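# Pour granules from round-bottom flask into vial

## Task

Transfer the granules out of the round-bottom flask and into the vial. A small remainder left in the flask or the funnel is acceptable, but no granule may end up spilt. At the end the flask has to stand upright in its cork ring and the vial upright in its stand. The ring, the stand and the tray must not be moved. Dropping the glass flask from more than a few centimetres can break it, and that counts as failure.

## Robot and tools

Robot: two UR-type six-joint arms, left_arm and right_arm, each with a Robotiq 140 mm two-finger gripper whose fingers can fold if pushed. Each arm rides a carriage on one floor track along y at x = 0: left_rail (always the +y carriage) carries left_arm, right_rail carries right_arm. Each base sits at x = 0, y = its carriage position_m, z = 0.04 m, facing +x.

Scene frame: fixed to the table, table top z = 0, +z up, +x the direction the arms face, +y toward their left, y = 0 mid-track. The table starts at x = 0.17 m. Reported end_effector_position (metres, the point between closed pads), end_effector_quat_wxyz and velocities use this frame; printed positions can be slightly off at long reach. Gripper axes: fingers point along its +z, open and close along its y; a camera block sticks out about 9 cm toward its +x.

execute_actions(actions, cameras): actions holds at most one action. An empty list only returns state and images. cameras picks images (cam_high, cam_flask, cam_tray, cam_vial, cam_left_wrist, cam_right_wrist); omitted or ["all"] gives all, [] none.
An action may contain:
- rows: up to 15 rows, each applied for one 1/30 s step. Every row is one list of 18 numbers, each in [-1, 1], covering both arms: left_arm's 6 joint values, then its gripper position, force_limit, speed, then the same 9 for right_arm. Joint values are offsets, not poses: they count from the Joint targets shown when the action began (not from the previous row), scaled so 1.0 = 1.326 rad for shoulder pan and shoulder lift, 1.989 rad for elbow, wrist 1, wrist 2, wrist 3. Sending the same offset in a new call moves further. Joint ranges: elbow -3.142 to 3.142, all others -6.283 to 6.283 rad; asking more than 0.010 rad outside gets the call refused, and "joint sent to its limit" means a joint was clipped at its end. Gripper values are absolute commands: position +1 fully open (140 mm), about -0.8 pads touch, -1 closes until blocked; force_limit -1/0/+1 gives roughly 14/60/107 N; speed -1/0/+1 gives about 30/140/250 mm/s. To leave a gripper unchanged repeat its last three numbers; 0 is itself a command.
- steps: 1 to 450 control steps (default 15), at least one per row. After the last row the arm keeps heading to that row's target. Target speed is capped (1.88 rad/s shoulders, 2.83 others), targets stay within 0.383/0.575 rad of the measured angle and within 100 mm of the gripper, so large moves need several calls and enough steps.
- left_rail / right_rail: {position_m, speed_m_s, acceleration_factor} or {stop: true}. position_m is an absolute place on the track in metres: left_rail -0.8 to 1.5, right_rail -1.5 to 0.8. speed_m_s 0.01 to 1, acceleration_factor 0.1 to 1 (times 0.75 m/s2). Carriages must stay about 0.78 m apart. After sending, wait with {"steps": n, "until": {"left_rail": {"position_status": ["!=", "moving"]}}}. Rows never move carriages, but arm targets ride along with them.
- until: stops the action early when rail conditions hold; numbers need a comparison ("<", "<=", ">", ">=", "=", "!="). {"all": {"status": "ended"}} and {"any": {"status": "ended"}} also work.

Result lines: Joint positions, Joint velocities and Joint targets per arm (rail in m first, then six joints in rad); Joint torques; Tool commands; Wrist force and Wrist torque in the gripper's own axes, plus the peak since last shown; object_status (0 moving, 1 blocked opening, 2 blocked closing = gripped, 3 reached position or pads met); position_measured in counts (3 open, 230 closed); rail position_m, position_status (moving, done, contact_stop, time_out, stopped, stopped_with_arm, stopped_for_other_arm, stopped_for_other_carriage) and position_answer (taken/not_taken). "joint command not followed" means the clearance check altered targets. MOTOR HOT warns of heating.

Gripping: close with -1 and confirm object_status 2. Grip near the fingertips; nearer the palm fingers fold and narrow items may slip. Closing pushes the tips about 24 mm further out, so leave room above surfaces. To squeeze harder raise force_limit and switch position between -1 and -0.98.

zoom_image(camera, region [x0,y0,x1,y1]): closer view of the latest image, region at most 504x504 px (images 896x504).
zero_wrist_force(arm): zeroes that arm's wrist sensor; nothing moves.
read_manual(section): licence texts only.
finished_scene(scene, check): the first call records your check (per condition: what images and readings show, what they cannot show, how it could fail); the second call ends the scene irreversibly.

Avoid: torque faults (load limits 287, 287, 130, 46.9, 46.9, 46.9 N m) and force faults near 150 N, which stop an arm for 10 s; collisions between arms or carriages; tipping, spilling or knocking items out of the work area; releasing the flask above its ring rather than setting it down; long stretched holds that overheat motors. Tilt the flask slowly over the funnel or vial, then return it upright to its cork ring and open gently. Faster, smoother motion with less effort is better.

Each tool is called after ">>>" as name(argument=value, ...) on one line, values as JSON.

## Session

I'll start by reading the current state and the camera images.

>>> execute_actions(actions=[])

Scene clock: 0.00 s.
left_arm: end_effector_position=(+0.6290, +1.2544, +0.1760) position_measured=3 object_status=3 end_effector_quat_wxyz=(+0.000, +0.000, +1.000, +0.000) end_effector_velocity=(+0.000, +0.000, +0.000) end_effector_angular_velocity=(+0.000, +0.000, +0.000) | right_arm: end_effector_position=(+0.6290, -0.8684, +0.1760) position_measured=3 object_status=3 end_effector_quat_wxyz=(+0.000, +0.000, +1.000, +0.000) end_effector_velocity=(+0.000, +0.000, -0.001) end_effector_angular_velocity=(+0.000, +0.001, -0.001)
Joint positions: left_arm=[1.254 -0.281 -1.556 2.144 -2.158 -1.571 -0.281] | right_arm=[-0.868 -0.281 -1.556 2.144 -2.158 -1.571 -0.281]
Joint velocities: left_arm=[0 -0.001 0 0 0 0 0] | right_arm=[0 0 0.001 0 0 0 0.001]
Joint torques (N m): no reading
Wrist force (N): no reading
Wrist torque (N m): no reading
Wrist force, peak (N): no reading
Joint targets: left_arm=[1.254 -0.281 -1.556 2.144 -2.158 -1.571 -0.280] | right_arm=[-0.868 -0.280 -1.556 2.144 -2.158 -1.571 -0.280]
Tool commands: left_gripper/position=+1.0 left_gripper/force_limit=+1.0 left_gripper/speed=+1.0 right_gripper/position=+1.0 right_gripper/force_limit=+1.0 right_gripper/speed=+1.0
left_rail: position_m=1.254 position_status=done
right_rail: position_m=-0.868 position_status=done

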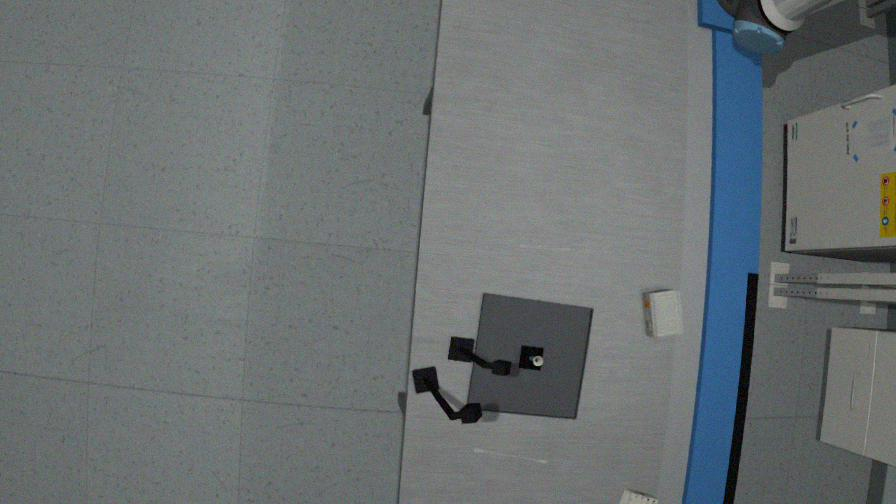

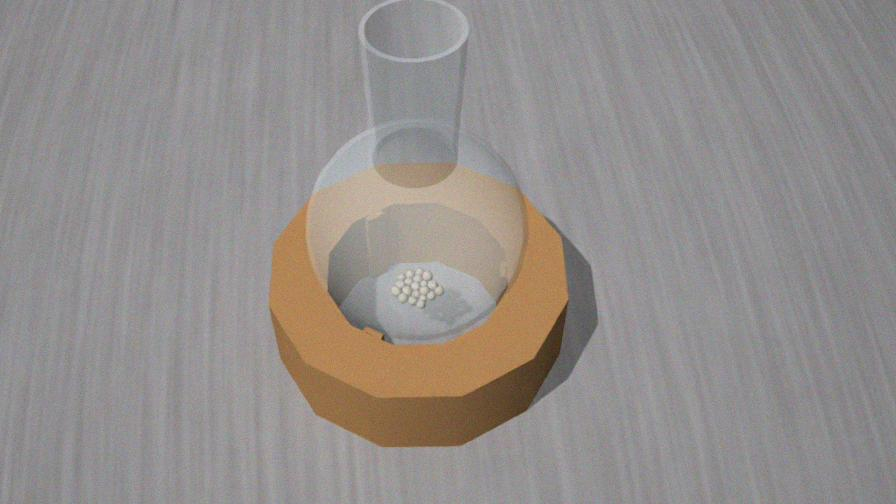

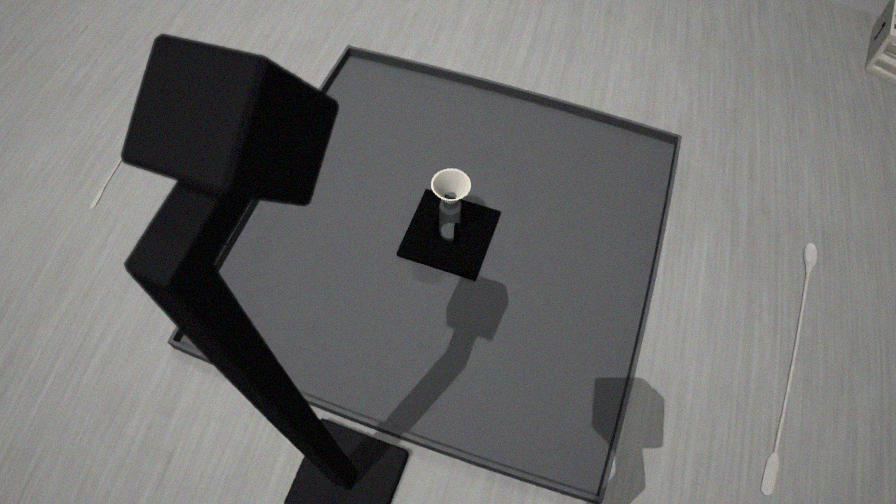

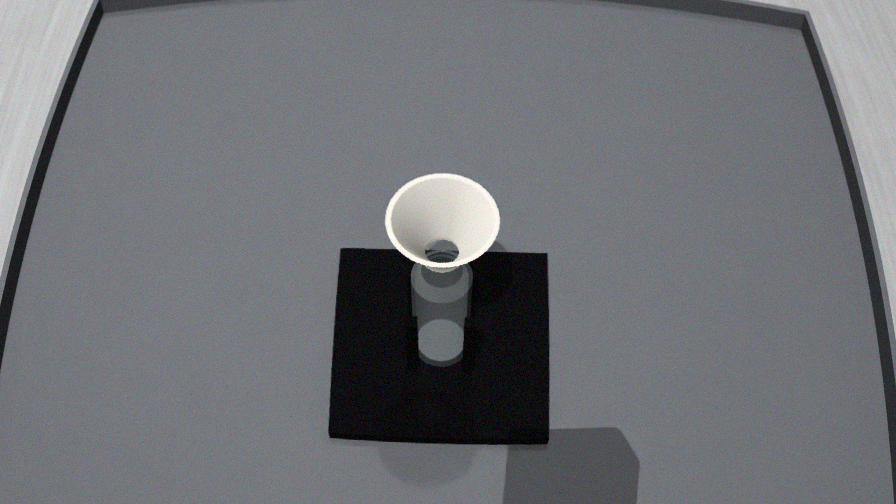

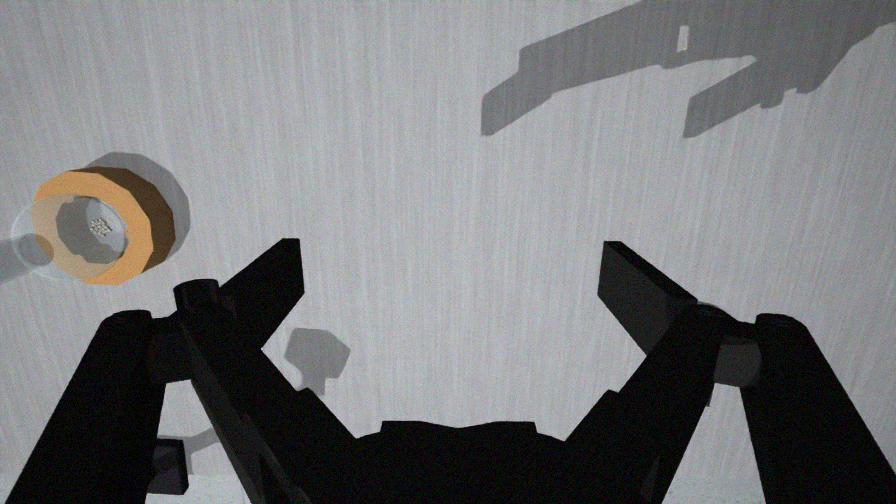

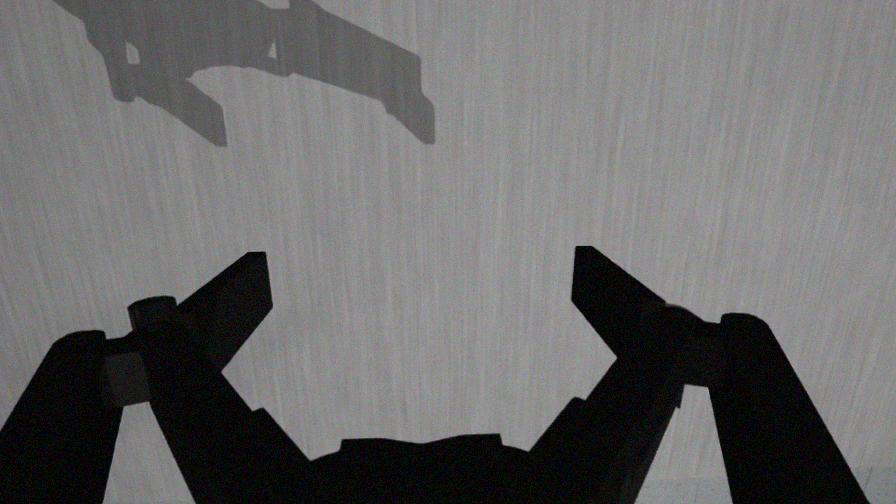

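>>> zoom_image(camera="cam_high", region=[400, 270, 720, 450])

>>> zoom_image(camera="cam_flask", region=[240, 0, 640, 460])

>>> zoom_image(camera="cam_vial", region=[300, 150, 600, 470])

Scaled by 1.575 from the camera's 896x504 image, which has a finer 1280x720 frame.

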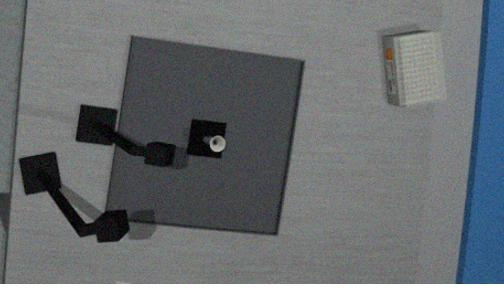

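Scaled by 1.096 from the camera's 896x504 image, which has a finer 1280x720 frame.

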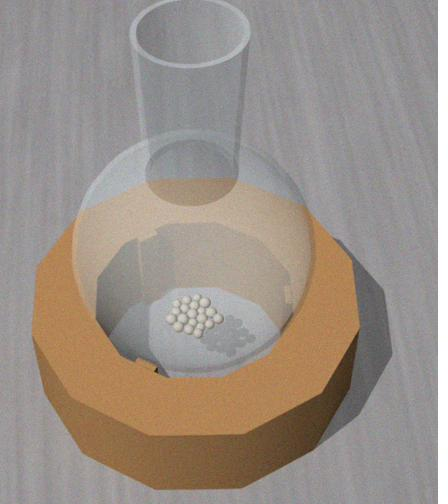

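Scaled by 1.575 from the camera's 896x504 image, which has a finer 1280x720 frame.

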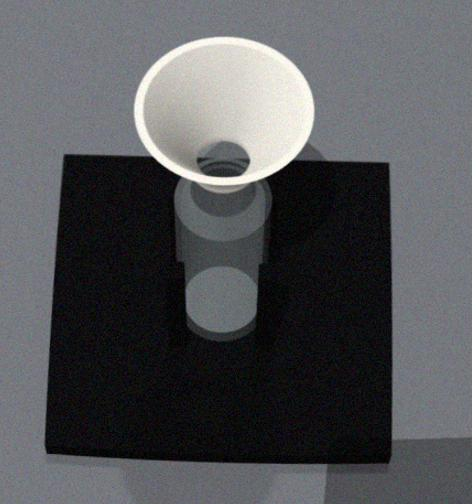

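>>> execute_actions(actions=[{"rows": [[0,-0.0003,-0.0004,0.0006,0,0,1,1,1,0,0,0,0,0,0,1,1,1],[0,-0.0021,-0.0028,0.0042,0,0,1,1,1,0,0,0,0,0,0,1,1,1],[0,-0.0064,-0.0084,0.0126,0,0,1,1,1,0,0,0,0,0,0,1,1,1],[0,-0.0134,-0.0177,0.0265,0,0,1,1,1,0,0,0,0,0,0,1,1,1],[0,-0.0231,-0.0304,0.0457,0,0,1,1,1,0,0,0,0,0,0,1,1,1],[0,-0.0349,-0.046,0.0691,0,0,1,1,1,0,0,0,0,0,0,1,1,1],[0,-0.0481,-0.0634,0.0953,0,0,1,1,1,0,0,0,0,0,0,1,1,1],[0,-0.0619,-0.0814,0.1224,0,0,1,1,1,0,0,0,0,0,0,1,1,1],[0,-0.0751,-0.0988,0.1486,0,0,1,1,1,0,0,0,0,0,0,1,1,1],[0,-0.0869,-0.1144,0.172,0,0,1,1,1,0,0,0,0,0,0,1,1,1],[0,-0.0966,-0.1271,0.1912,0,0,1,1,1,0,0,0,0,0,0,1,1,1],[0,-0.1036,-0.1364,0.2051,0,0,1,1,1,0,0,0,0,0,0,1,1,1],[0,-0.1079,-0.142,0.2135,0,0,1,1,1,0,0,0,0,0,0,1,1,1],[0,-0.1097,-0.1444,0.2171,0,0,1,1,1,0,0,0,0,0,0,1,1,1],[0,-0.11,-0.1448,0.2177,0,0,1,1,1,0,0,0,0,0,0,1,1,1]], "steps": 30}], cameras=["cam_left_wrist"])

Scene clock: 304.77 s.
left_arm: end_effector_position=(+0.6293, +1.2543, +0.4000) position_measured=3 object_status=3 end_effector_quat_wxyz=(+0.000, +0.000, +1.000, +0.000) end_effector_velocity=(+0.000, +0.001, +0.001) end_effector_angular_velocity=(+0.001, +0.000, +0.001) | right_arm: end_effector_position=(+0.6290, -0.8684, +0.1760) position_measured=3 object_status=3 end_effector_quat_wxyz=(+0.000, +0.000, +1.000, +0.000) end_effector_velocity=(+0.001, +0.000, -0.001) end_effector_angular_velocity=(+0.001, +0.000, +0.000)
Joint positions: left_arm=[1.254 -0.281 -1.702 1.856 -1.726 -1.571 -0.281] | right_arm=[-0.868 -0.281 -1.556 2.144 -2.158 -1.571 -0.281]
Joint velocities: left_arm=[0 0.001 -0.001 -0.002 0.003 0.001 0] | right_arm=[0 0 0.002 0 -0.002 0.001 0]
Joint torques (N m): left_arm=[1.2 -51 -61.1 -2.8 0.08 0.66] | right_arm=[1.65 -46.45 -40.17 -4.77 0.44 0.78]
Wrist force (N): left_arm=[-0.1 -0.2 -0.1] | right_arm=[-0.2 0.4 0.6]
Wrist torque (N m): left_arm=[-0.09 -0.05 0.03] | right_arm=[0.08 0.06 0.00]
Wrist force, peak (N): left_arm=[-0.3 -0.4 -5.2] | right_arm=[-0.4 0.3 0.9]
Joint targets: left_arm=[1.254 -0.281 -1.702 1.856 -1.725 -1.571 -0.280] | right_arm=[-0.868 -0.280 -1.556 2.144 -2.158 -1.571 -0.280]
left_rail: position_m=1.254 position_status=done
right_rail: position_m=-0.868 position_status=done
Images, in order (width x height): cam_left_wrist 896x504.

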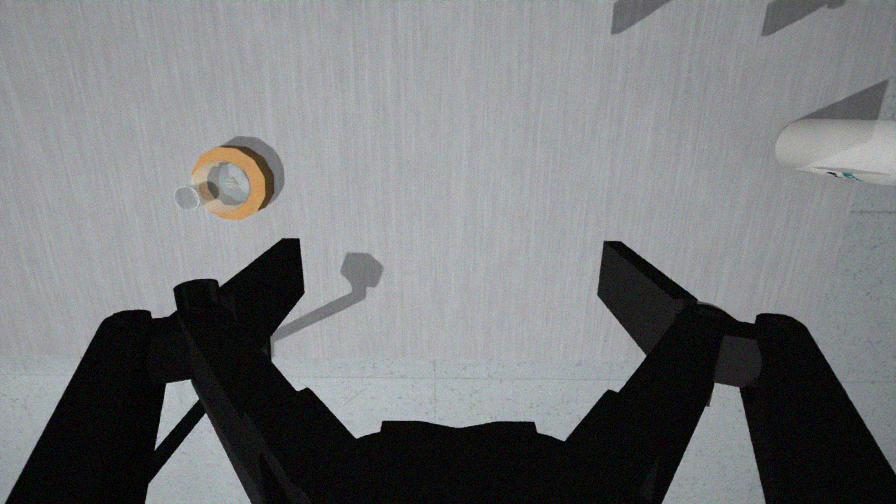

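>>> execute_actions(actions=[{"left_rail": {"position_m": 0.98}, "steps": 120, "until": {"left_rail": {"position_status": ["!=", "moving"]}}}], cameras=["cam_left_wrist", "cam_high", "cam_flask"])

Scene clock: 323.10 s.
left_arm: end_effector_position=(+0.6293, +0.9800, +0.4002) position_measured=3 object_status=3 end_effector_quat_wxyz=(+0.000, +0.000, +1.000, +0.000) end_effector_velocity=(+0.000, -0.001, +0.000) end_effector_angular_velocity=(+0.000, +0.000, +0.001) | right_arm: end_effector_position=(+0.6290, -0.8684, +0.1760) position_measured=3 object_status=3 end_effector_quat_wxyz=(+0.000, +0.000, +1.000, +0.000) end_effector_velocity=(+0.000, +0.000, +0.000) end_effector_angular_velocity=(+0.000, +0.001, +0.001)
Joint positions: left_arm=[0.98 -0.281 -1.702 1.856 -1.725 -1.571 -0.281] | right_arm=[-0.868 -0.281 -1.556 2.144 -2.158 -1.571 -0.281]
Joint velocities: left_arm=[-0.001 0 0 0 0 0 -0.001] | right_arm=[0 0.001 0 0 0 -0.001 0]
Joint torques (N m): left_arm=[0.66 -42.02 -50.18 -4.08 0.15 0.39] | right_arm=[1.88 -43.56 -39.85 -4.43 0.53 0.45]
Wrist force (N): left_arm=[0.1 0.0 -0.2] | right_arm=[-0.5 0.1 0.5]
Wrist torque (N m): left_arm=[-0.06 -0.07 0.03] | right_arm=[0.03 0.11 0.00]
Wrist force, peak (N): left_arm=[-0.1 -2.1 -0.7] | right_arm=[-0.2 0.4 0.9]
Joint targets: left_arm=[0.980 -0.281 -1.702 1.856 -1.725 -1.571 -0.280] | right_arm=[-0.868 -0.280 -1.556 2.144 -2.158 -1.571 -0.280]
Tool commands: left_gripper/position=+1.0 left_gripper/force_limit=+1.0 left_gripper/speed=+1.0 right_gripper/position=+1.0 right_gripper/force_limit=+1.0 right_gripper/speed=+1.0
left_rail: position_m=0.980 position_status=done
right_rail: position_m=-0.868 position_status=done
Images, in order (width x height): cam_high 896x504, cam_flask 896x504, cam_left_wrist 896x504.

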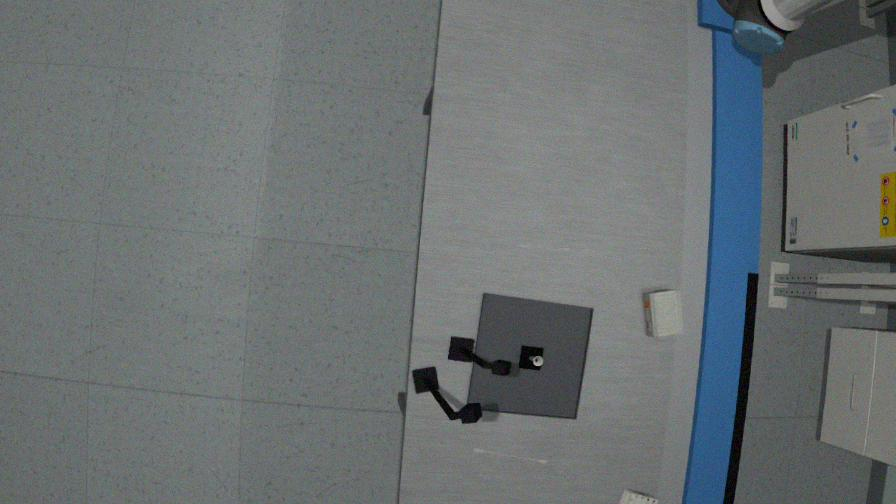

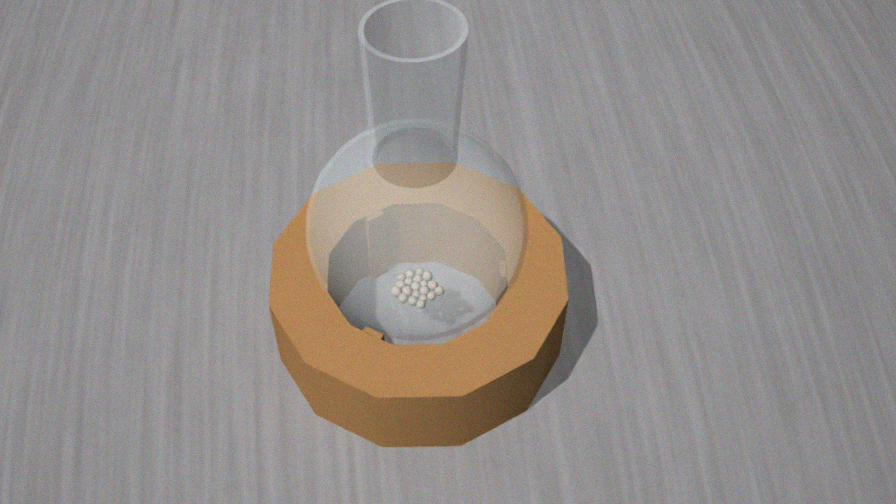

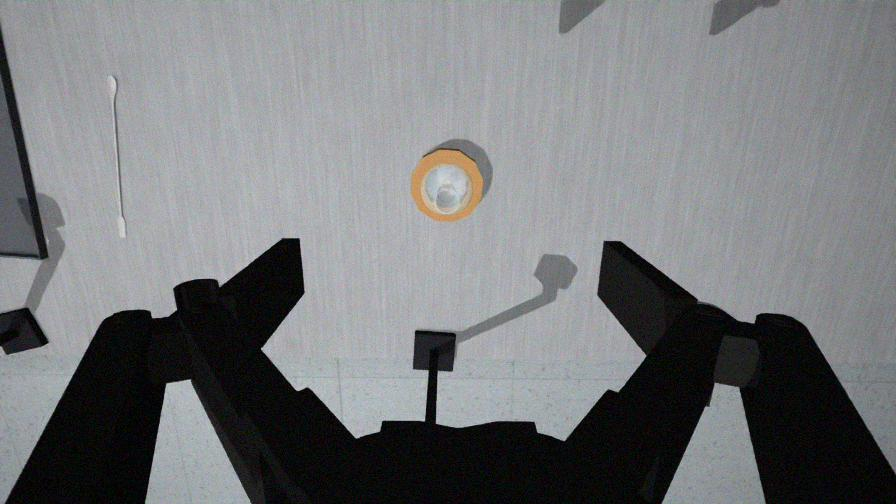

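>>> zoom_image(camera="cam_left_wrist", region=[390, 120, 510, 240])

Scaled by 4.200 from the camera's 896x504 image, which has a finer 1280x720 frame.

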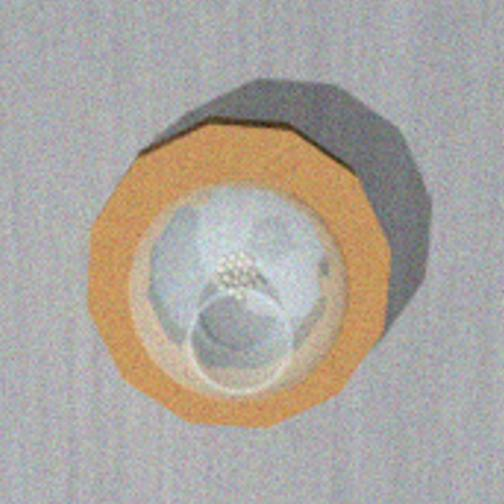

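>>> execute_actions(actions=[{"left_rail": {"position_m": 0.2}, "steps": 150, "until": {"left_rail": {"position_status": ["!=", "moving"]}}}], cameras=["cam_high", "cam_left_wrist"])

Scene clock: 389.67 s.
left_arm: end_effector_position=(+0.6293, +0.2000, +0.4002) position_measured=3 object_status=3 end_effector_quat_wxyz=(+0.000, +0.000, +1.000, +0.000) end_effector_velocity=(+0.000, -0.002, +0.000) end_effector_angular_velocity=(-0.001, +0.000, +0.000) | right_arm: end_effector_position=(+0.6290, -0.8684, +0.1760) position_measured=3 object_status=3 end_effector_quat_wxyz=(+0.000, +0.000, +1.000, +0.000) end_effector_velocity=(+0.001, +0.001, +0.001) end_effector_angular_velocity=(-0.001, -0.002, +0.001)
Joint positions: left_arm=[0.2 -0.28 -1.702 1.856 -1.725 -1.571 -0.28] | right_arm=[-0.868 -0.281 -1.556 2.144 -2.158 -1.571 -0.281]
Joint velocities: left_arm=[-0.001 -0.001 0 -0.001 0 -0.001 0] | right_arm=[0 0.001 0 -0.001 -0.001 0 0]
Joint torques (N m): left_arm=[0.52 -35.95 -37.38 -5.79 0.03 0.42] | right_arm=[1.36 -44.42 -41.04 -4.87 0.33 0.73]
Wrist force (N): left_arm=[0.0 -0.1 -0.3] | right_arm=[-0.2 0.1 0.9]
Wrist torque (N m): left_arm=[-0.08 -0.05 0.04] | right_arm=[0.02 0.04 0.00]
Wrist force, peak (N): left_arm=[0.1 -2.1 -0.4] | right_arm=[0.3 0.6 1.0]
Joint targets: left_arm=[0.200 -0.281 -1.702 1.856 -1.725 -1.571 -0.280] | right_arm=[-0.868 -0.280 -1.556 2.144 -2.158 -1.571 -0.280]
Tool commands: left_gripper/position=+1.0 left_gripper/force_limit=+1.0 left_gripper/speed=+1.0 right_gripper/position=+1.0 right_gripper/force_limit=+1.0 right_gripper/speed=+1.0
left_rail: position_m=0.200 position_status=done
right_rail: position_m=-0.868 position_status=done
Images, in order (width x height): cam_high 896x504, cam_left_wrist 896x504.

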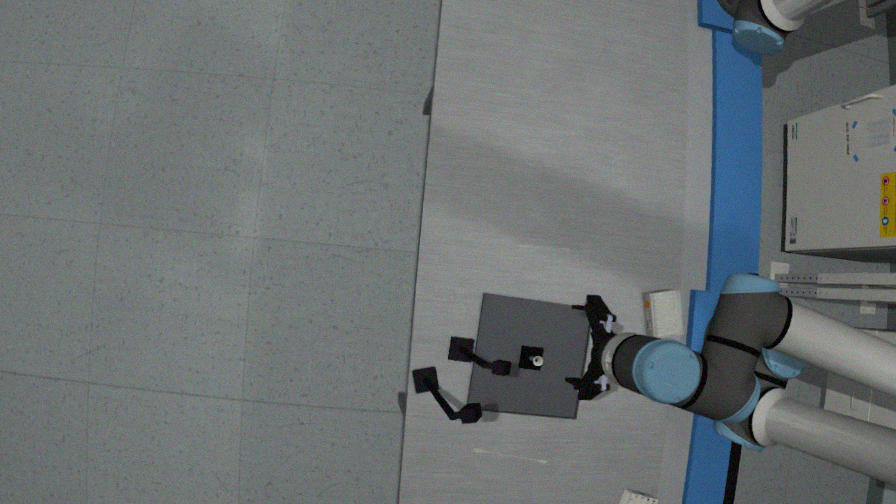

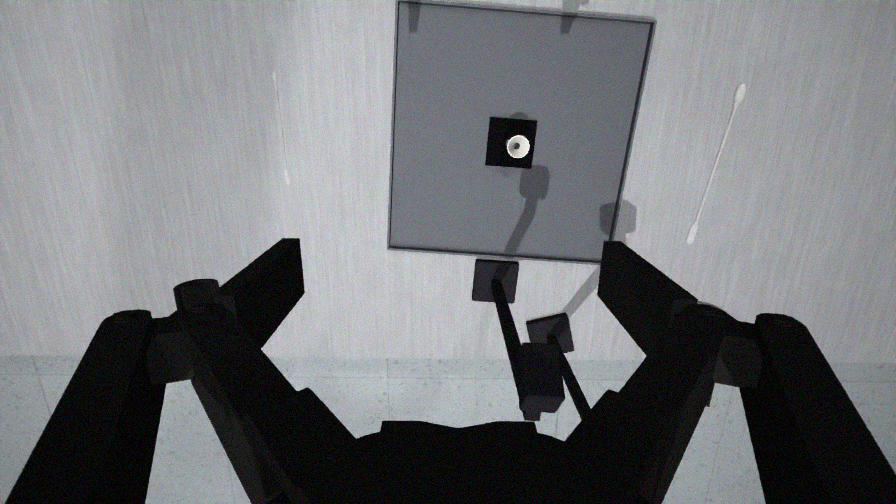

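>>> zoom_image(camera="cam_left_wrist", region=[450, 80, 590, 220])

>>> zoom_image(camera="cam_left_wrist", region=[440, 220, 680, 460])

Scaled by 3.600 from the camera's 896x504 image, which has a finer 1280x720 frame.

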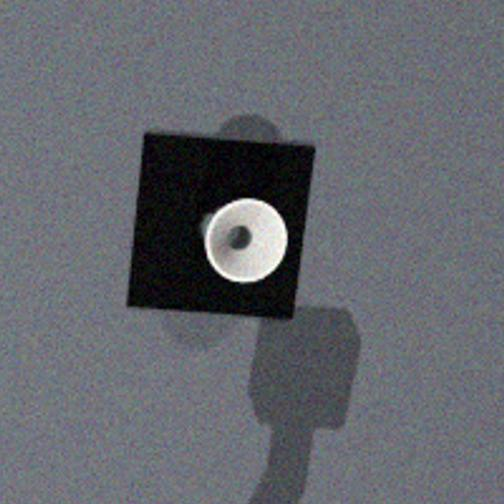

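Scaled by 2.100 from the camera's 896x504 image, which has a finer 1280x720 frame.

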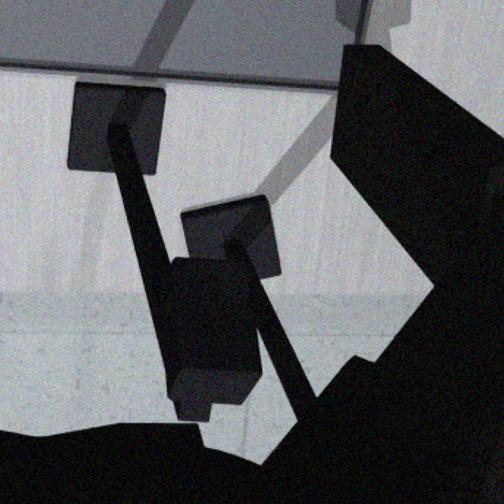

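>>> execute_actions(actions=[{"left_rail": {"position_m": 0.609}, "rows": [[0,0,0,0,0.02,0,1,1,1,0,0,0,0,0,0,1,1,1],[0,0,0,0,0.07,0,1,1,1,0,0,0,0,0,0,1,1,1],[0,0,0,0,0.14,0,1,1,1,0,0,0,0,0,0,1,1,1],[0,0,0,0,0.22,0,1,1,1,0,0,0,0,0,0,1,1,1],[0,0,0,0,0.31,0,1,1,1,0,0,0,0,0,0,1,1,1],[0,0,0,0,0.4,0,1,1,1,0,0,0,0,0,0,1,1,1],[0,0,0,0,0.49,0,1,1,1,0,0,0,0,0,0,1,1,1],[0,0,0,0,0.58,0,1,1,1,0,0,0,0,0,0,1,1,1],[0,0,0,0,0.67,0,1,1,1,0,0,0,0,0,0,1,1,1],[0,0,0,0,0.75,0,1,1,1,0,0,0,0,0,0,1,1,1],[0,0,0,0,0.82,0,1,1,1,0,0,0,0,0,0,1,1,1],[0,0,0,0,0.87,0,1,1,1,0,0,0,0,0,0,1,1,1],[0,0,0,0,0.91,0,1,1,1,0,0,0,0,0,0,1,1,1],[0,0,0,0,0.93,0,1,1,1,0,0,0,0,0,0,1,1,1],[0,0,0,0,0.9407,0,1,1,1,0,0,0,0,0,0,1,1,1]], "steps": 150, "until": {"left_rail": {"position_status": ["!=", "moving"]}}}], cameras=["cam_left_wrist"])

Scene clock: 581.67 s.
left_arm: end_effector_position=(+0.7190, +0.9217, +0.8413) position_measured=3 object_status=3 end_effector_quat_wxyz=(+0.223, +0.000, +0.594, +0.773) end_effector_velocity=(+0.000, +0.000, +0.001) end_effector_angular_velocity=(+0.003, -0.003, +0.000) | right_arm: end_effector_position=(+0.6290, -0.8684, +0.1760) position_measured=3 object_status=3 end_effector_quat_wxyz=(+0.000, +0.000, +1.000, +0.000) end_effector_velocity=(+0.000, +0.000, +0.000) end_effector_angular_velocity=(+0.000, -0.001, +0.000)
Joint positions: left_arm=[0.609 -0.281 -1.702 1.856 -1.725 0.3 -0.281] | right_arm=[-0.868 -0.281 -1.556 2.144 -2.158 -1.571 -0.281]
Joint velocities: left_arm=[0 0.001 0 0 0 0.003 -0.002] | right_arm=[0 0 -0.001 0 0 0 0]
Joint torques (N m): left_arm=[0.58 -36.04 -37.99 -5.87 6.08 0.54] | right_arm=[-0.72 -44.31 -40.72 -4.39 0.56 0.88]
Wrist force (N): left_arm=[-0.1 -0.5 0.0] | right_arm=[-0.2 0.2 0.6]
Wrist torque (N m): left_arm=[-0.09 -0.26 -0.16] | right_arm=[0.04 0.04 0.00]
Wrist force, peak (N): left_arm=[1.0 -5.9 -0.3] | right_arm=[0.1 0.4 0.8]
Joint targets: left_arm=[0.609 -0.281 -1.702 1.856 -1.725 0.300 -0.280] | right_arm=[-0.868 -0.280 -1.556 2.144 -2.158 -1.571 -0.280]
left_rail: position_m=0.609 position_status=done
right_rail: position_m=-0.868 position_status=done
Images, in order (width x height): cam_left_wrist 896x504.

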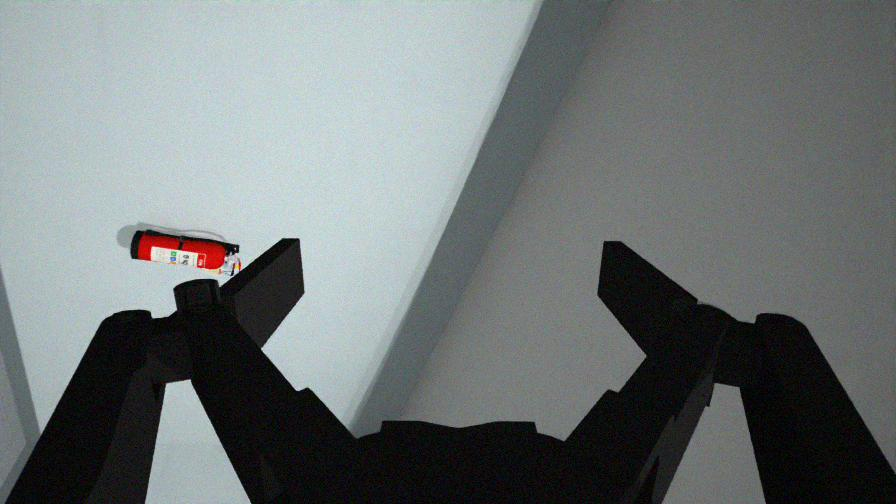

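>>> execute_actions(actions=[{"rows": [[0.0182,0.0045,0.0069,0.0139,0.0271,0.0042,1,1,1,0,0,0,0,0,0,1,1,1],[0.0546,0.0134,0.0206,0.0416,0.0812,0.0127,1,1,1,0,0,0,0,0,0,1,1,1],[0.0971,0.0238,0.0366,0.0739,0.1444,0.0225,1,1,1,0,0,0,0,0,0,1,1,1],[0.1396,0.0342,0.0526,0.1063,0.2075,0.0324,1,1,1,0,0,0,0,0,0,1,1,1],[0.182,0.0446,0.0686,0.1386,0.2707,0.0422,1,1,1,0,0,0,0,0,0,1,1,1],[0.2245,0.055,0.0847,0.1709,0.3338,0.0521,1,1,1,0,0,0,0,0,0,1,1,1],[0.267,0.0654,0.1007,0.2033,0.397,0.062,1,1,1,0,0,0,0,0,0,1,1,1],[0.3095,0.0758,0.1167,0.2356,0.4601,0.0718,1,1,1,0,0,0,0,0,0,1,1,1],[0.3519,0.0862,0.1327,0.268,0.5233,0.0817,1,1,1,0,0,0,0,0,0,1,1,1],[0.3944,0.0966,0.1487,0.3003,0.5864,0.0915,1,1,1,0,0,0,0,0,0,1,1,1],[0.4369,0.107,0.1647,0.3326,0.6496,0.1014,1,1,1,0,0,0,0,0,0,1,1,1],[0.4794,0.1174,0.1808,0.365,0.7127,0.1112,1,1,1,0,0,0,0,0,0,1,1,1],[0.5279,0.1293,0.1991,0.4019,0.7849,0.1225,1,1,1,0,0,0,0,0,0,1,1,1],[0.5765,0.1412,0.2174,0.4389,0.8571,0.1338,1,1,1,0,0,0,0,0,0,1,1,1],[0.6068,0.1486,0.2288,0.462,0.9022,0.1408,1,1,1,0,0,0,0,0,0,1,1,1]], "steps": 45}], cameras=["cam_left_wrist", "cam_flask"])

Scene clock: 607.73 s.
left_arm: end_effector_position=(+0.6311, +0.9783, +0.3004) position_measured=3 object_status=3 end_effector_quat_wxyz=(+0.000, +0.707, +0.000, +0.707) end_effector_velocity=(+0.000, -0.002, -0.001) end_effector_angular_velocity=(-0.002, +0.002, -0.005) | right_arm: end_effector_position=(+0.6290, -0.8684, +0.1760) position_measured=3 object_status=3 end_effector_quat_wxyz=(+0.000, +0.000, +1.000, +0.000) end_effector_velocity=(+0.000, -0.001, +0.000) end_effector_angular_velocity=(+0.001, -0.001, -0.001)
Joint positions: left_arm=[0.609 0.524 -1.505 2.311 -0.807 2.094 -0.001] | right_arm=[-0.868 -0.281 -1.556 2.144 -2.158 -1.571 -0.281]
Joint velocities: left_arm=[0 0 0 0.001 0.001 0.005 -0.001] | right_arm=[0 -0.002 -0.001 0 0 0.001 0]
Joint torques (N m): left_arm=[13.2 -29.74 -20.47 -0.8 2.55 3.14] | right_arm=[4.04 -41.69 -40.13 -4.06 0.1 0.73]
Wrist force (N): left_arm=[-1.0 -0.4 0.7] | right_arm=[-0.1 -0.1 0.4]
Wrist torque (N m): left_arm=[0.14 0.12 -0.06] | right_arm=[-0.02 0.03 0.01]
Wrist force, peak (N): left_arm=[-3.4 6.6 -4.1] | right_arm=[-0.3 0.6 0.7]
Joint targets: left_arm=[0.609 0.524 -1.505 2.311 -0.807 2.094 0.000] | right_arm=[-0.868 -0.280 -1.556 2.144 -2.158 -1.571 -0.280]
left_rail: position_m=0.609 position_status=done
right_rail: position_m=-0.868 position_status=done
Images, in order (width x height): cam_flask 896x504, cam_left_wrist 896x504.

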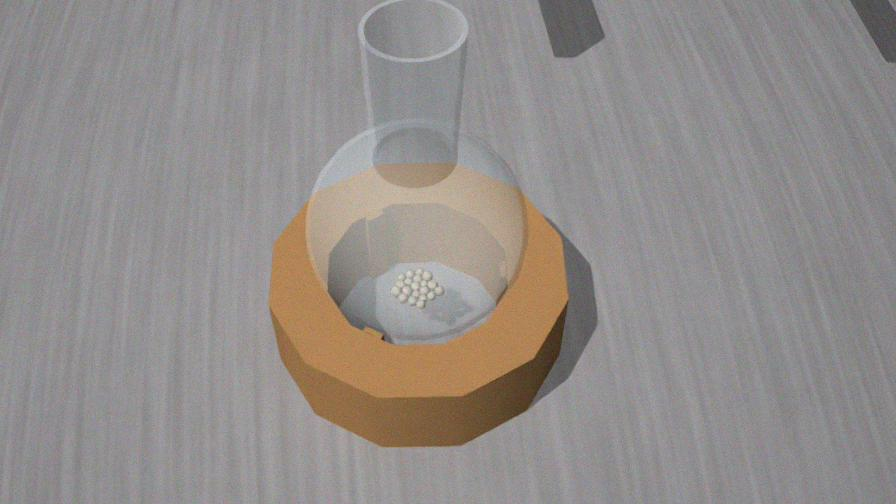

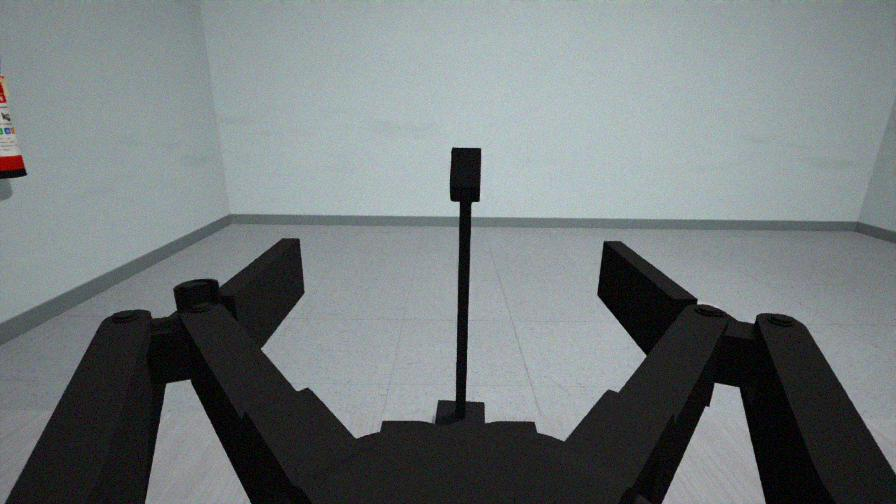

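>>> execute_actions(actions=[{"rows": [[0,0.0004,0.0001,-0.0004,0,0,1,1,1,0,0,0,0,0,0,1,1,1],[0,0.0026,0.0006,-0.0023,0,0,1,1,1,0,0,0,0,0,0,1,1,1],[0,0.008,0.0017,-0.007,0,0,1,1,1,0,0,0,0,0,0,1,1,1],[0,0.0167,0.0036,-0.0148,0,0,1,1,1,0,0,0,0,0,0,1,1,1],[0,0.0288,0.0063,-0.0255,0,0,1,1,1,0,0,0,0,0,0,1,1,1],[0,0.0435,0.0094,-0.0385,0,0,1,1,1,0,0,0,0,0,0,1,1,1],[0,0.0601,0.0131,-0.0531,0,0,1,1,1,0,0,0,0,0,0,1,1,1],[0,0.0771,0.0167,-0.0682,0,0,1,1,1,0,0,0,0,0,0,1,1,1],[0,0.0937,0.0204,-0.0828,0,0,1,1,1,0,0,0,0,0,0,1,1,1],[0,0.1084,0.0235,-0.0958,0,0,1,1,1,0,0,0,0,0,0,1,1,1],[0,0.1205,0.0262,-0.1065,0,0,1,1,1,0,0,0,0,0,0,1,1,1],[0,0.1292,0.0281,-0.1143,0,0,1,1,1,0,0,0,0,0,0,1,1,1],[0,0.1346,0.0292,-0.119,0,0,1,1,1,0,0,0,0,0,0,1,1,1],[0,0.1368,0.0297,-0.1209,0,0,1,1,1,0,0,0,0,0,0,1,1,1],[0,0.1372,0.0298,-0.1213,0,0,1,1,1,0,0,0,0,0,0,1,1,1]], "steps": 30}], cameras=["cam_left_wrist", "cam_flask"])

Scene clock: 633.23 s.
left_arm: end_effector_position=(+0.6311, +0.9782, +0.2004) position_measured=3 object_status=3 end_effector_quat_wxyz=(+0.000, +0.707, +0.000, +0.707) end_effector_velocity=(+0.000, +0.000, -0.001) end_effector_angular_velocity=(+0.002, +0.000, +0.001) | right_arm: end_effector_position=(+0.6290, -0.8684, +0.1760) position_measured=3 object_status=3 end_effector_quat_wxyz=(+0.000, +0.000, +1.000, +0.000) end_effector_velocity=(+0.000, -0.001, +0.000) end_effector_angular_velocity=(+0.000, +0.000, -0.001)
Joint positions: left_arm=[0.609 0.524 -1.324 2.37 -1.048 2.094 0] | right_arm=[-0.868 -0.281 -1.556 2.144 -2.158 -1.571 -0.281]
Joint velocities: left_arm=[0 0 0.001 0.001 -0.002 0 0.002] | right_arm=[0 -0.001 0.001 -0.001 0 0 0]
Joint torques (N m): left_arm=[10.69 -36.71 -12.77 -5.25 2.01 3.05] | right_arm=[2.53 -44.49 -40.76 -4.36 0.1 1.33]
Wrist force (N): left_arm=[-1.9 -1.0 0.7] | right_arm=[-0.2 0.0 0.4]
Wrist torque (N m): left_arm=[-0.01 0.29 -0.01] | right_arm=[0.01 0.05 0.00]
Wrist force, peak (N): left_arm=[-3.8 -0.4 0.7] | right_arm=[-0.1 0.8 0.6]
Joint targets: left_arm=[0.609 0.524 -1.323 2.370 -1.048 2.094 0.000] | right_arm=[-0.868 -0.280 -1.556 2.144 -2.158 -1.571 -0.280]
left_rail: position_m=0.609 position_status=done
right_rail: position_m=-0.868 position_status=done
Images, in order (width x height): cam_flask 896x504, cam_left_wrist 896x504.

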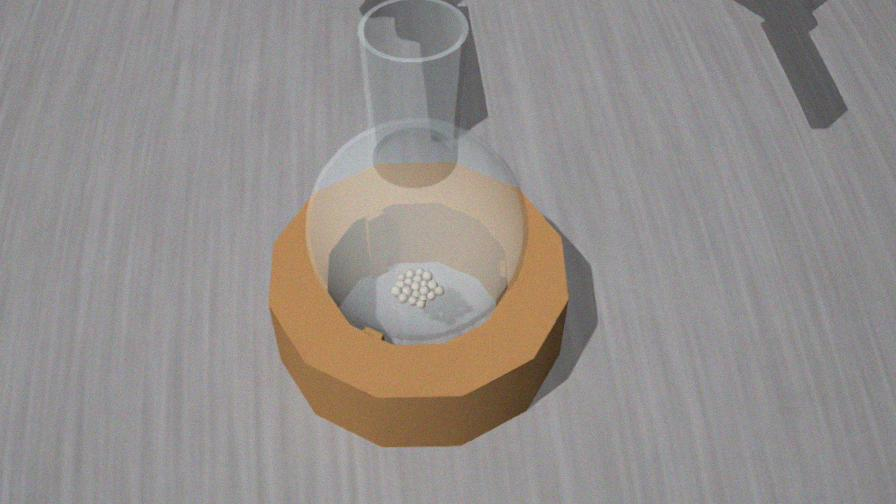

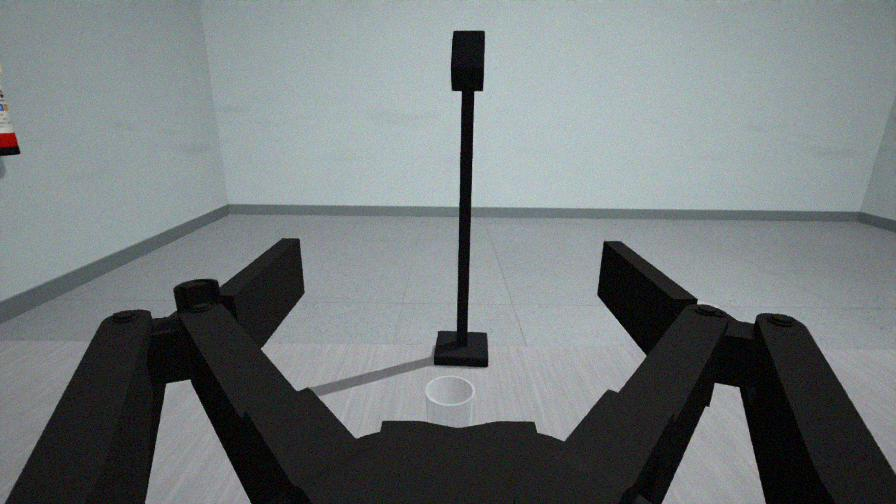

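>>> execute_actions(actions=[{"rows": [[0,0.0003,0,-0.0003,0,0,1,1,1,0,0,0,0,0,0,1,1,1],[0,0.0021,0.0002,-0.0016,0,0,1,1,1,0,0,0,0,0,0,1,1,1],[0,0.0065,0.0006,-0.0049,0,0,1,1,1,0,0,0,0,0,0,1,1,1],[0,0.0137,0.0012,-0.0103,0,0,1,1,1,0,0,0,0,0,0,1,1,1],[0,0.0237,0.002,-0.0177,0,0,1,1,1,0,0,0,0,0,0,1,1,1],[0,0.0357,0.003,-0.0267,0,0,1,1,1,0,0,0,0,0,0,1,1,1],[0,0.0494,0.0042,-0.0369,0,0,1,1,1,0,0,0,0,0,0,1,1,1],[0,0.0633,0.0053,-0.0473,0,0,1,1,1,0,0,0,0,0,0,1,1,1],[0,0.077,0.0065,-0.0575,0,0,1,1,1,0,0,0,0,0,0,1,1,1],[0,0.089,0.0075,-0.0665,0,0,1,1,1,0,0,0,0,0,0,1,1,1],[0,0.099,0.0083,-0.0739,0,0,1,1,1,0,0,0,0,0,0,1,1,1],[0,0.1062,0.0089,-0.0793,0,0,1,1,1,0,0,0,0,0,0,1,1,1],[0,0.1106,0.0093,-0.0826,0,0,1,1,1,0,0,0,0,0,0,1,1,1],[0,0.1124,0.0095,-0.084,0,0,1,1,1,0,0,0,0,0,0,1,1,1],[0,0.1127,0.0095,-0.0842,0,0,1,1,1,0,0,0,0,0,0,1,1,1]], "steps": 30}], cameras=["cam_left_wrist", "cam_flask"])

Scene clock: 683.60 s.
left_arm: end_effector_position=(+0.6309, +0.9781, +0.1303) position_measured=3 object_status=3 end_effector_quat_wxyz=(+0.000, +0.707, +0.000, +0.707) end_effector_velocity=(+0.000, +0.000, -0.001) end_effector_angular_velocity=(+0.000, +0.000, +0.000) | right_arm: end_effector_position=(+0.6290, -0.8684, +0.1760) position_measured=3 object_status=3 end_effector_quat_wxyz=(+0.000, +0.000, +1.000, +0.000) end_effector_velocity=(-0.001, +0.001, +0.000) end_effector_angular_velocity=(+0.000, +0.001, +0.000)
Joint positions: left_arm=[0.609 0.524 -1.174 2.389 -1.215 2.094 0] | right_arm=[-0.868 -0.281 -1.556 2.144 -2.158 -1.571 -0.281]
Joint velocities: left_arm=[0 -0.001 0.001 0.001 -0.002 -0.001 0] | right_arm=[0 0.001 0 0 0.002 0 0]
Joint torques (N m): left_arm=[4.19 -44.92 -5.54 -4.88 2.07 3.36] | right_arm=[3.25 -44.82 -39.72 -4.15 0.11 1.22]
Wrist force (N): left_arm=[-1.3 -1.2 1.0] | right_arm=[0.0 0.1 0.5]
Wrist torque (N m): left_arm=[-0.06 0.13 -0.03] | right_arm=[0.03 0.01 0.00]
Wrist force, peak (N): left_arm=[-3.4 -0.9 1.0] | right_arm=[-0.3 0.2 1.0]
Joint targets: left_arm=[0.609 0.524 -1.174 2.389 -1.215 2.094 0.000] | right_arm=[-0.868 -0.280 -1.556 2.144 -2.158 -1.571 -0.280]
left_rail: position_m=0.609 position_status=done
right_rail: position_m=-0.868 position_status=done
Images, in order (width x height): cam_flask 896x504, cam_left_wrist 896x504.

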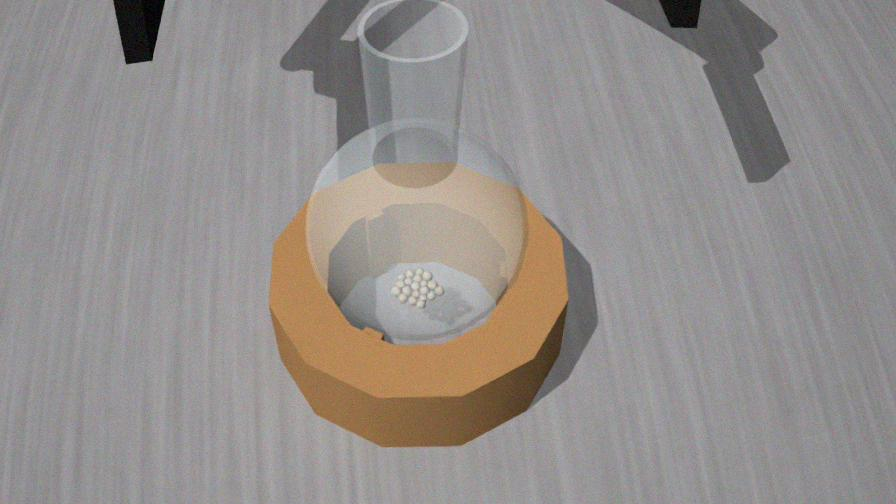

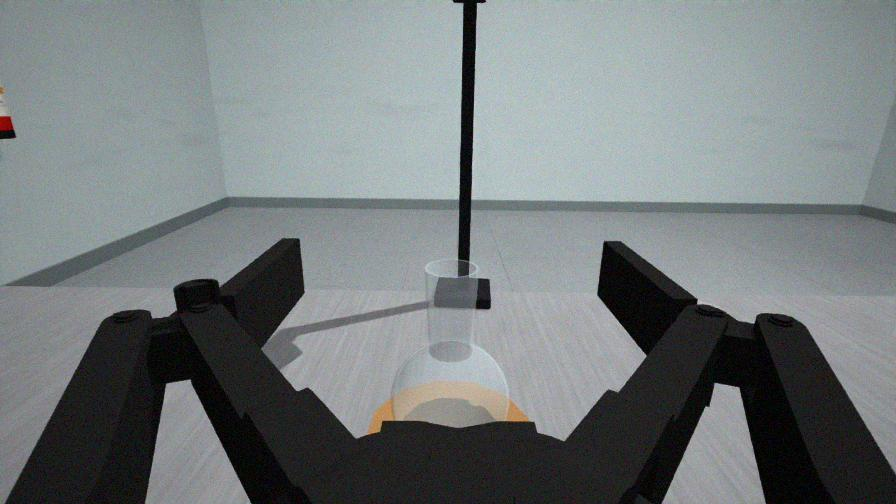

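>>> execute_actions(actions=[{"rows": [[0,0.0005,0,-0.0003,0,0,1,1,1,0,0,0,0,0,0,1,1,1],[0,0.002,0,-0.0014,0,0,1,1,1,0,0,0,0,0,0,1,1,1],[0,0.005,0.0001,-0.0034,0,0,1,1,1,0,0,0,0,0,0,1,1,1],[0,0.01,0.0002,-0.0068,0,0,1,1,1,0,0,0,0,0,0,1,1,1],[0,0.0165,0.0003,-0.0113,0,0,1,1,1,0,0,0,0,0,0,1,1,1],[0,0.025,0.0004,-0.0171,0,0,1,1,1,0,0,0,0,0,0,1,1,1],[0,0.0335,0.0005,-0.0229,0,0,1,1,1,0,0,0,0,0,0,1,1,1],[0,0.04,0.0006,-0.0274,0,0,1,1,1,0,0,0,0,0,0,1,1,1],[0,0.045,0.0007,-0.0308,0,0,1,1,1,0,0,0,0,0,0,1,1,1],[0,0.048,0.0008,-0.0328,0,0,1,1,1,0,0,0,0,0,0,1,1,1],[0,0.0494,0.0009,-0.0339,0,0,1,1,1,0,0,0,0,0,0,1,1,1],[0,0.0499,0.0009,-0.0342,0,0,1,1,1,0,0,0,0,0,0,1,1,1]], "steps": 24}], cameras=["cam_left_wrist", "cam_flask"])

Scene clock: 723.03 s.
left_arm: end_effector_position=(+0.6309, +0.9781, +0.1011) position_measured=3 object_status=3 end_effector_quat_wxyz=(+0.000, +0.707, +0.000, +0.707) end_effector_velocity=(+0.000, +0.000, -0.001) end_effector_angular_velocity=(+0.000, +0.000, +0.000) | right_arm: end_effector_position=(+0.6290, -0.8684, +0.1760) position_measured=3 object_status=3 end_effector_quat_wxyz=(+0.000, +0.000, +1.000, +0.000) end_effector_velocity=(+0.000, +0.000, +0.000) end_effector_angular_velocity=(-0.001, -0.001, +0.001)
Joint positions: left_arm=[0.609 0.524 -1.108 2.391 -1.283 2.094 0] | right_arm=[-0.868 -0.281 -1.556 2.144 -2.158 -1.571 -0.281]
Joint velocities: left_arm=[0 0 0.001 0.001 -0.002 0 0] | right_arm=[0 0 0 0 0 -0.001 0]
Joint torques (N m): left_arm=[-1.34 -45.14 -3.34 -5.11 1.63 3.24] | right_arm=[1.7 -45.33 -40.19 -3.6 -0.25 0.77]
Wrist force (N): left_arm=[-1.1 -0.4 0.5] | right_arm=[0.1 0.0 0.8]
Wrist torque (N m): left_arm=[0.13 0.15 -0.03] | right_arm=[0.00 -0.02 0.00]
Wrist force, peak (N): left_arm=[-2.1 -0.6 0.5] | right_arm=[0.0 0.5 1.0]
Joint targets: left_arm=[0.609 0.524 -1.108 2.391 -1.283 2.094 0.000] | right_arm=[-0.868 -0.280 -1.556 2.144 -2.158 -1.571 -0.280]
left_rail: position_m=0.609 position_status=done
right_rail: position_m=-0.868 position_status=done
Images, in order (width x height): cam_flask 896x504, cam_left_wrist 896x504.

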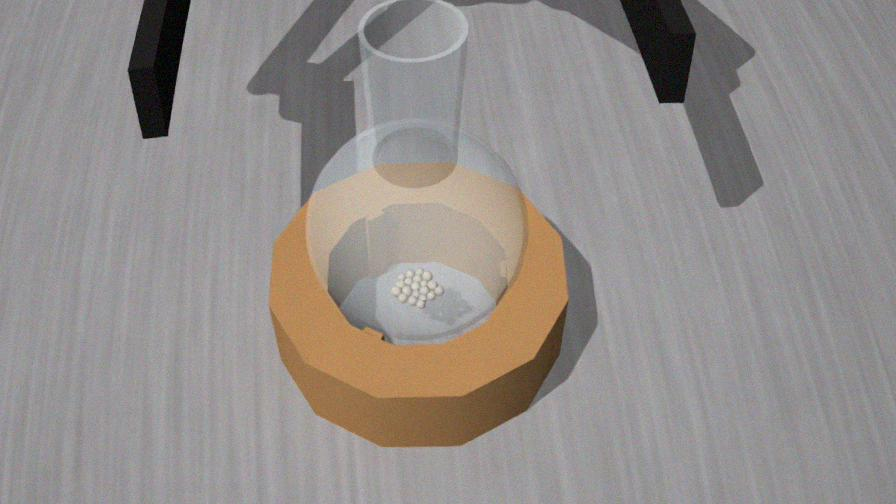

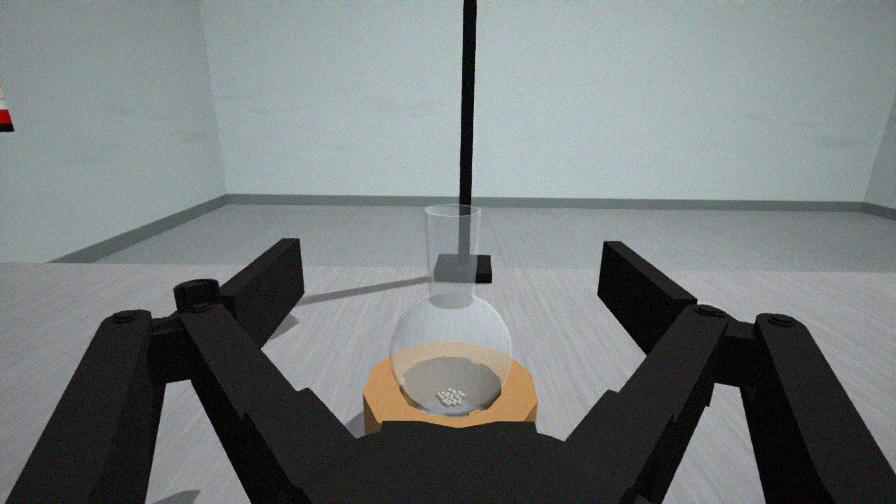

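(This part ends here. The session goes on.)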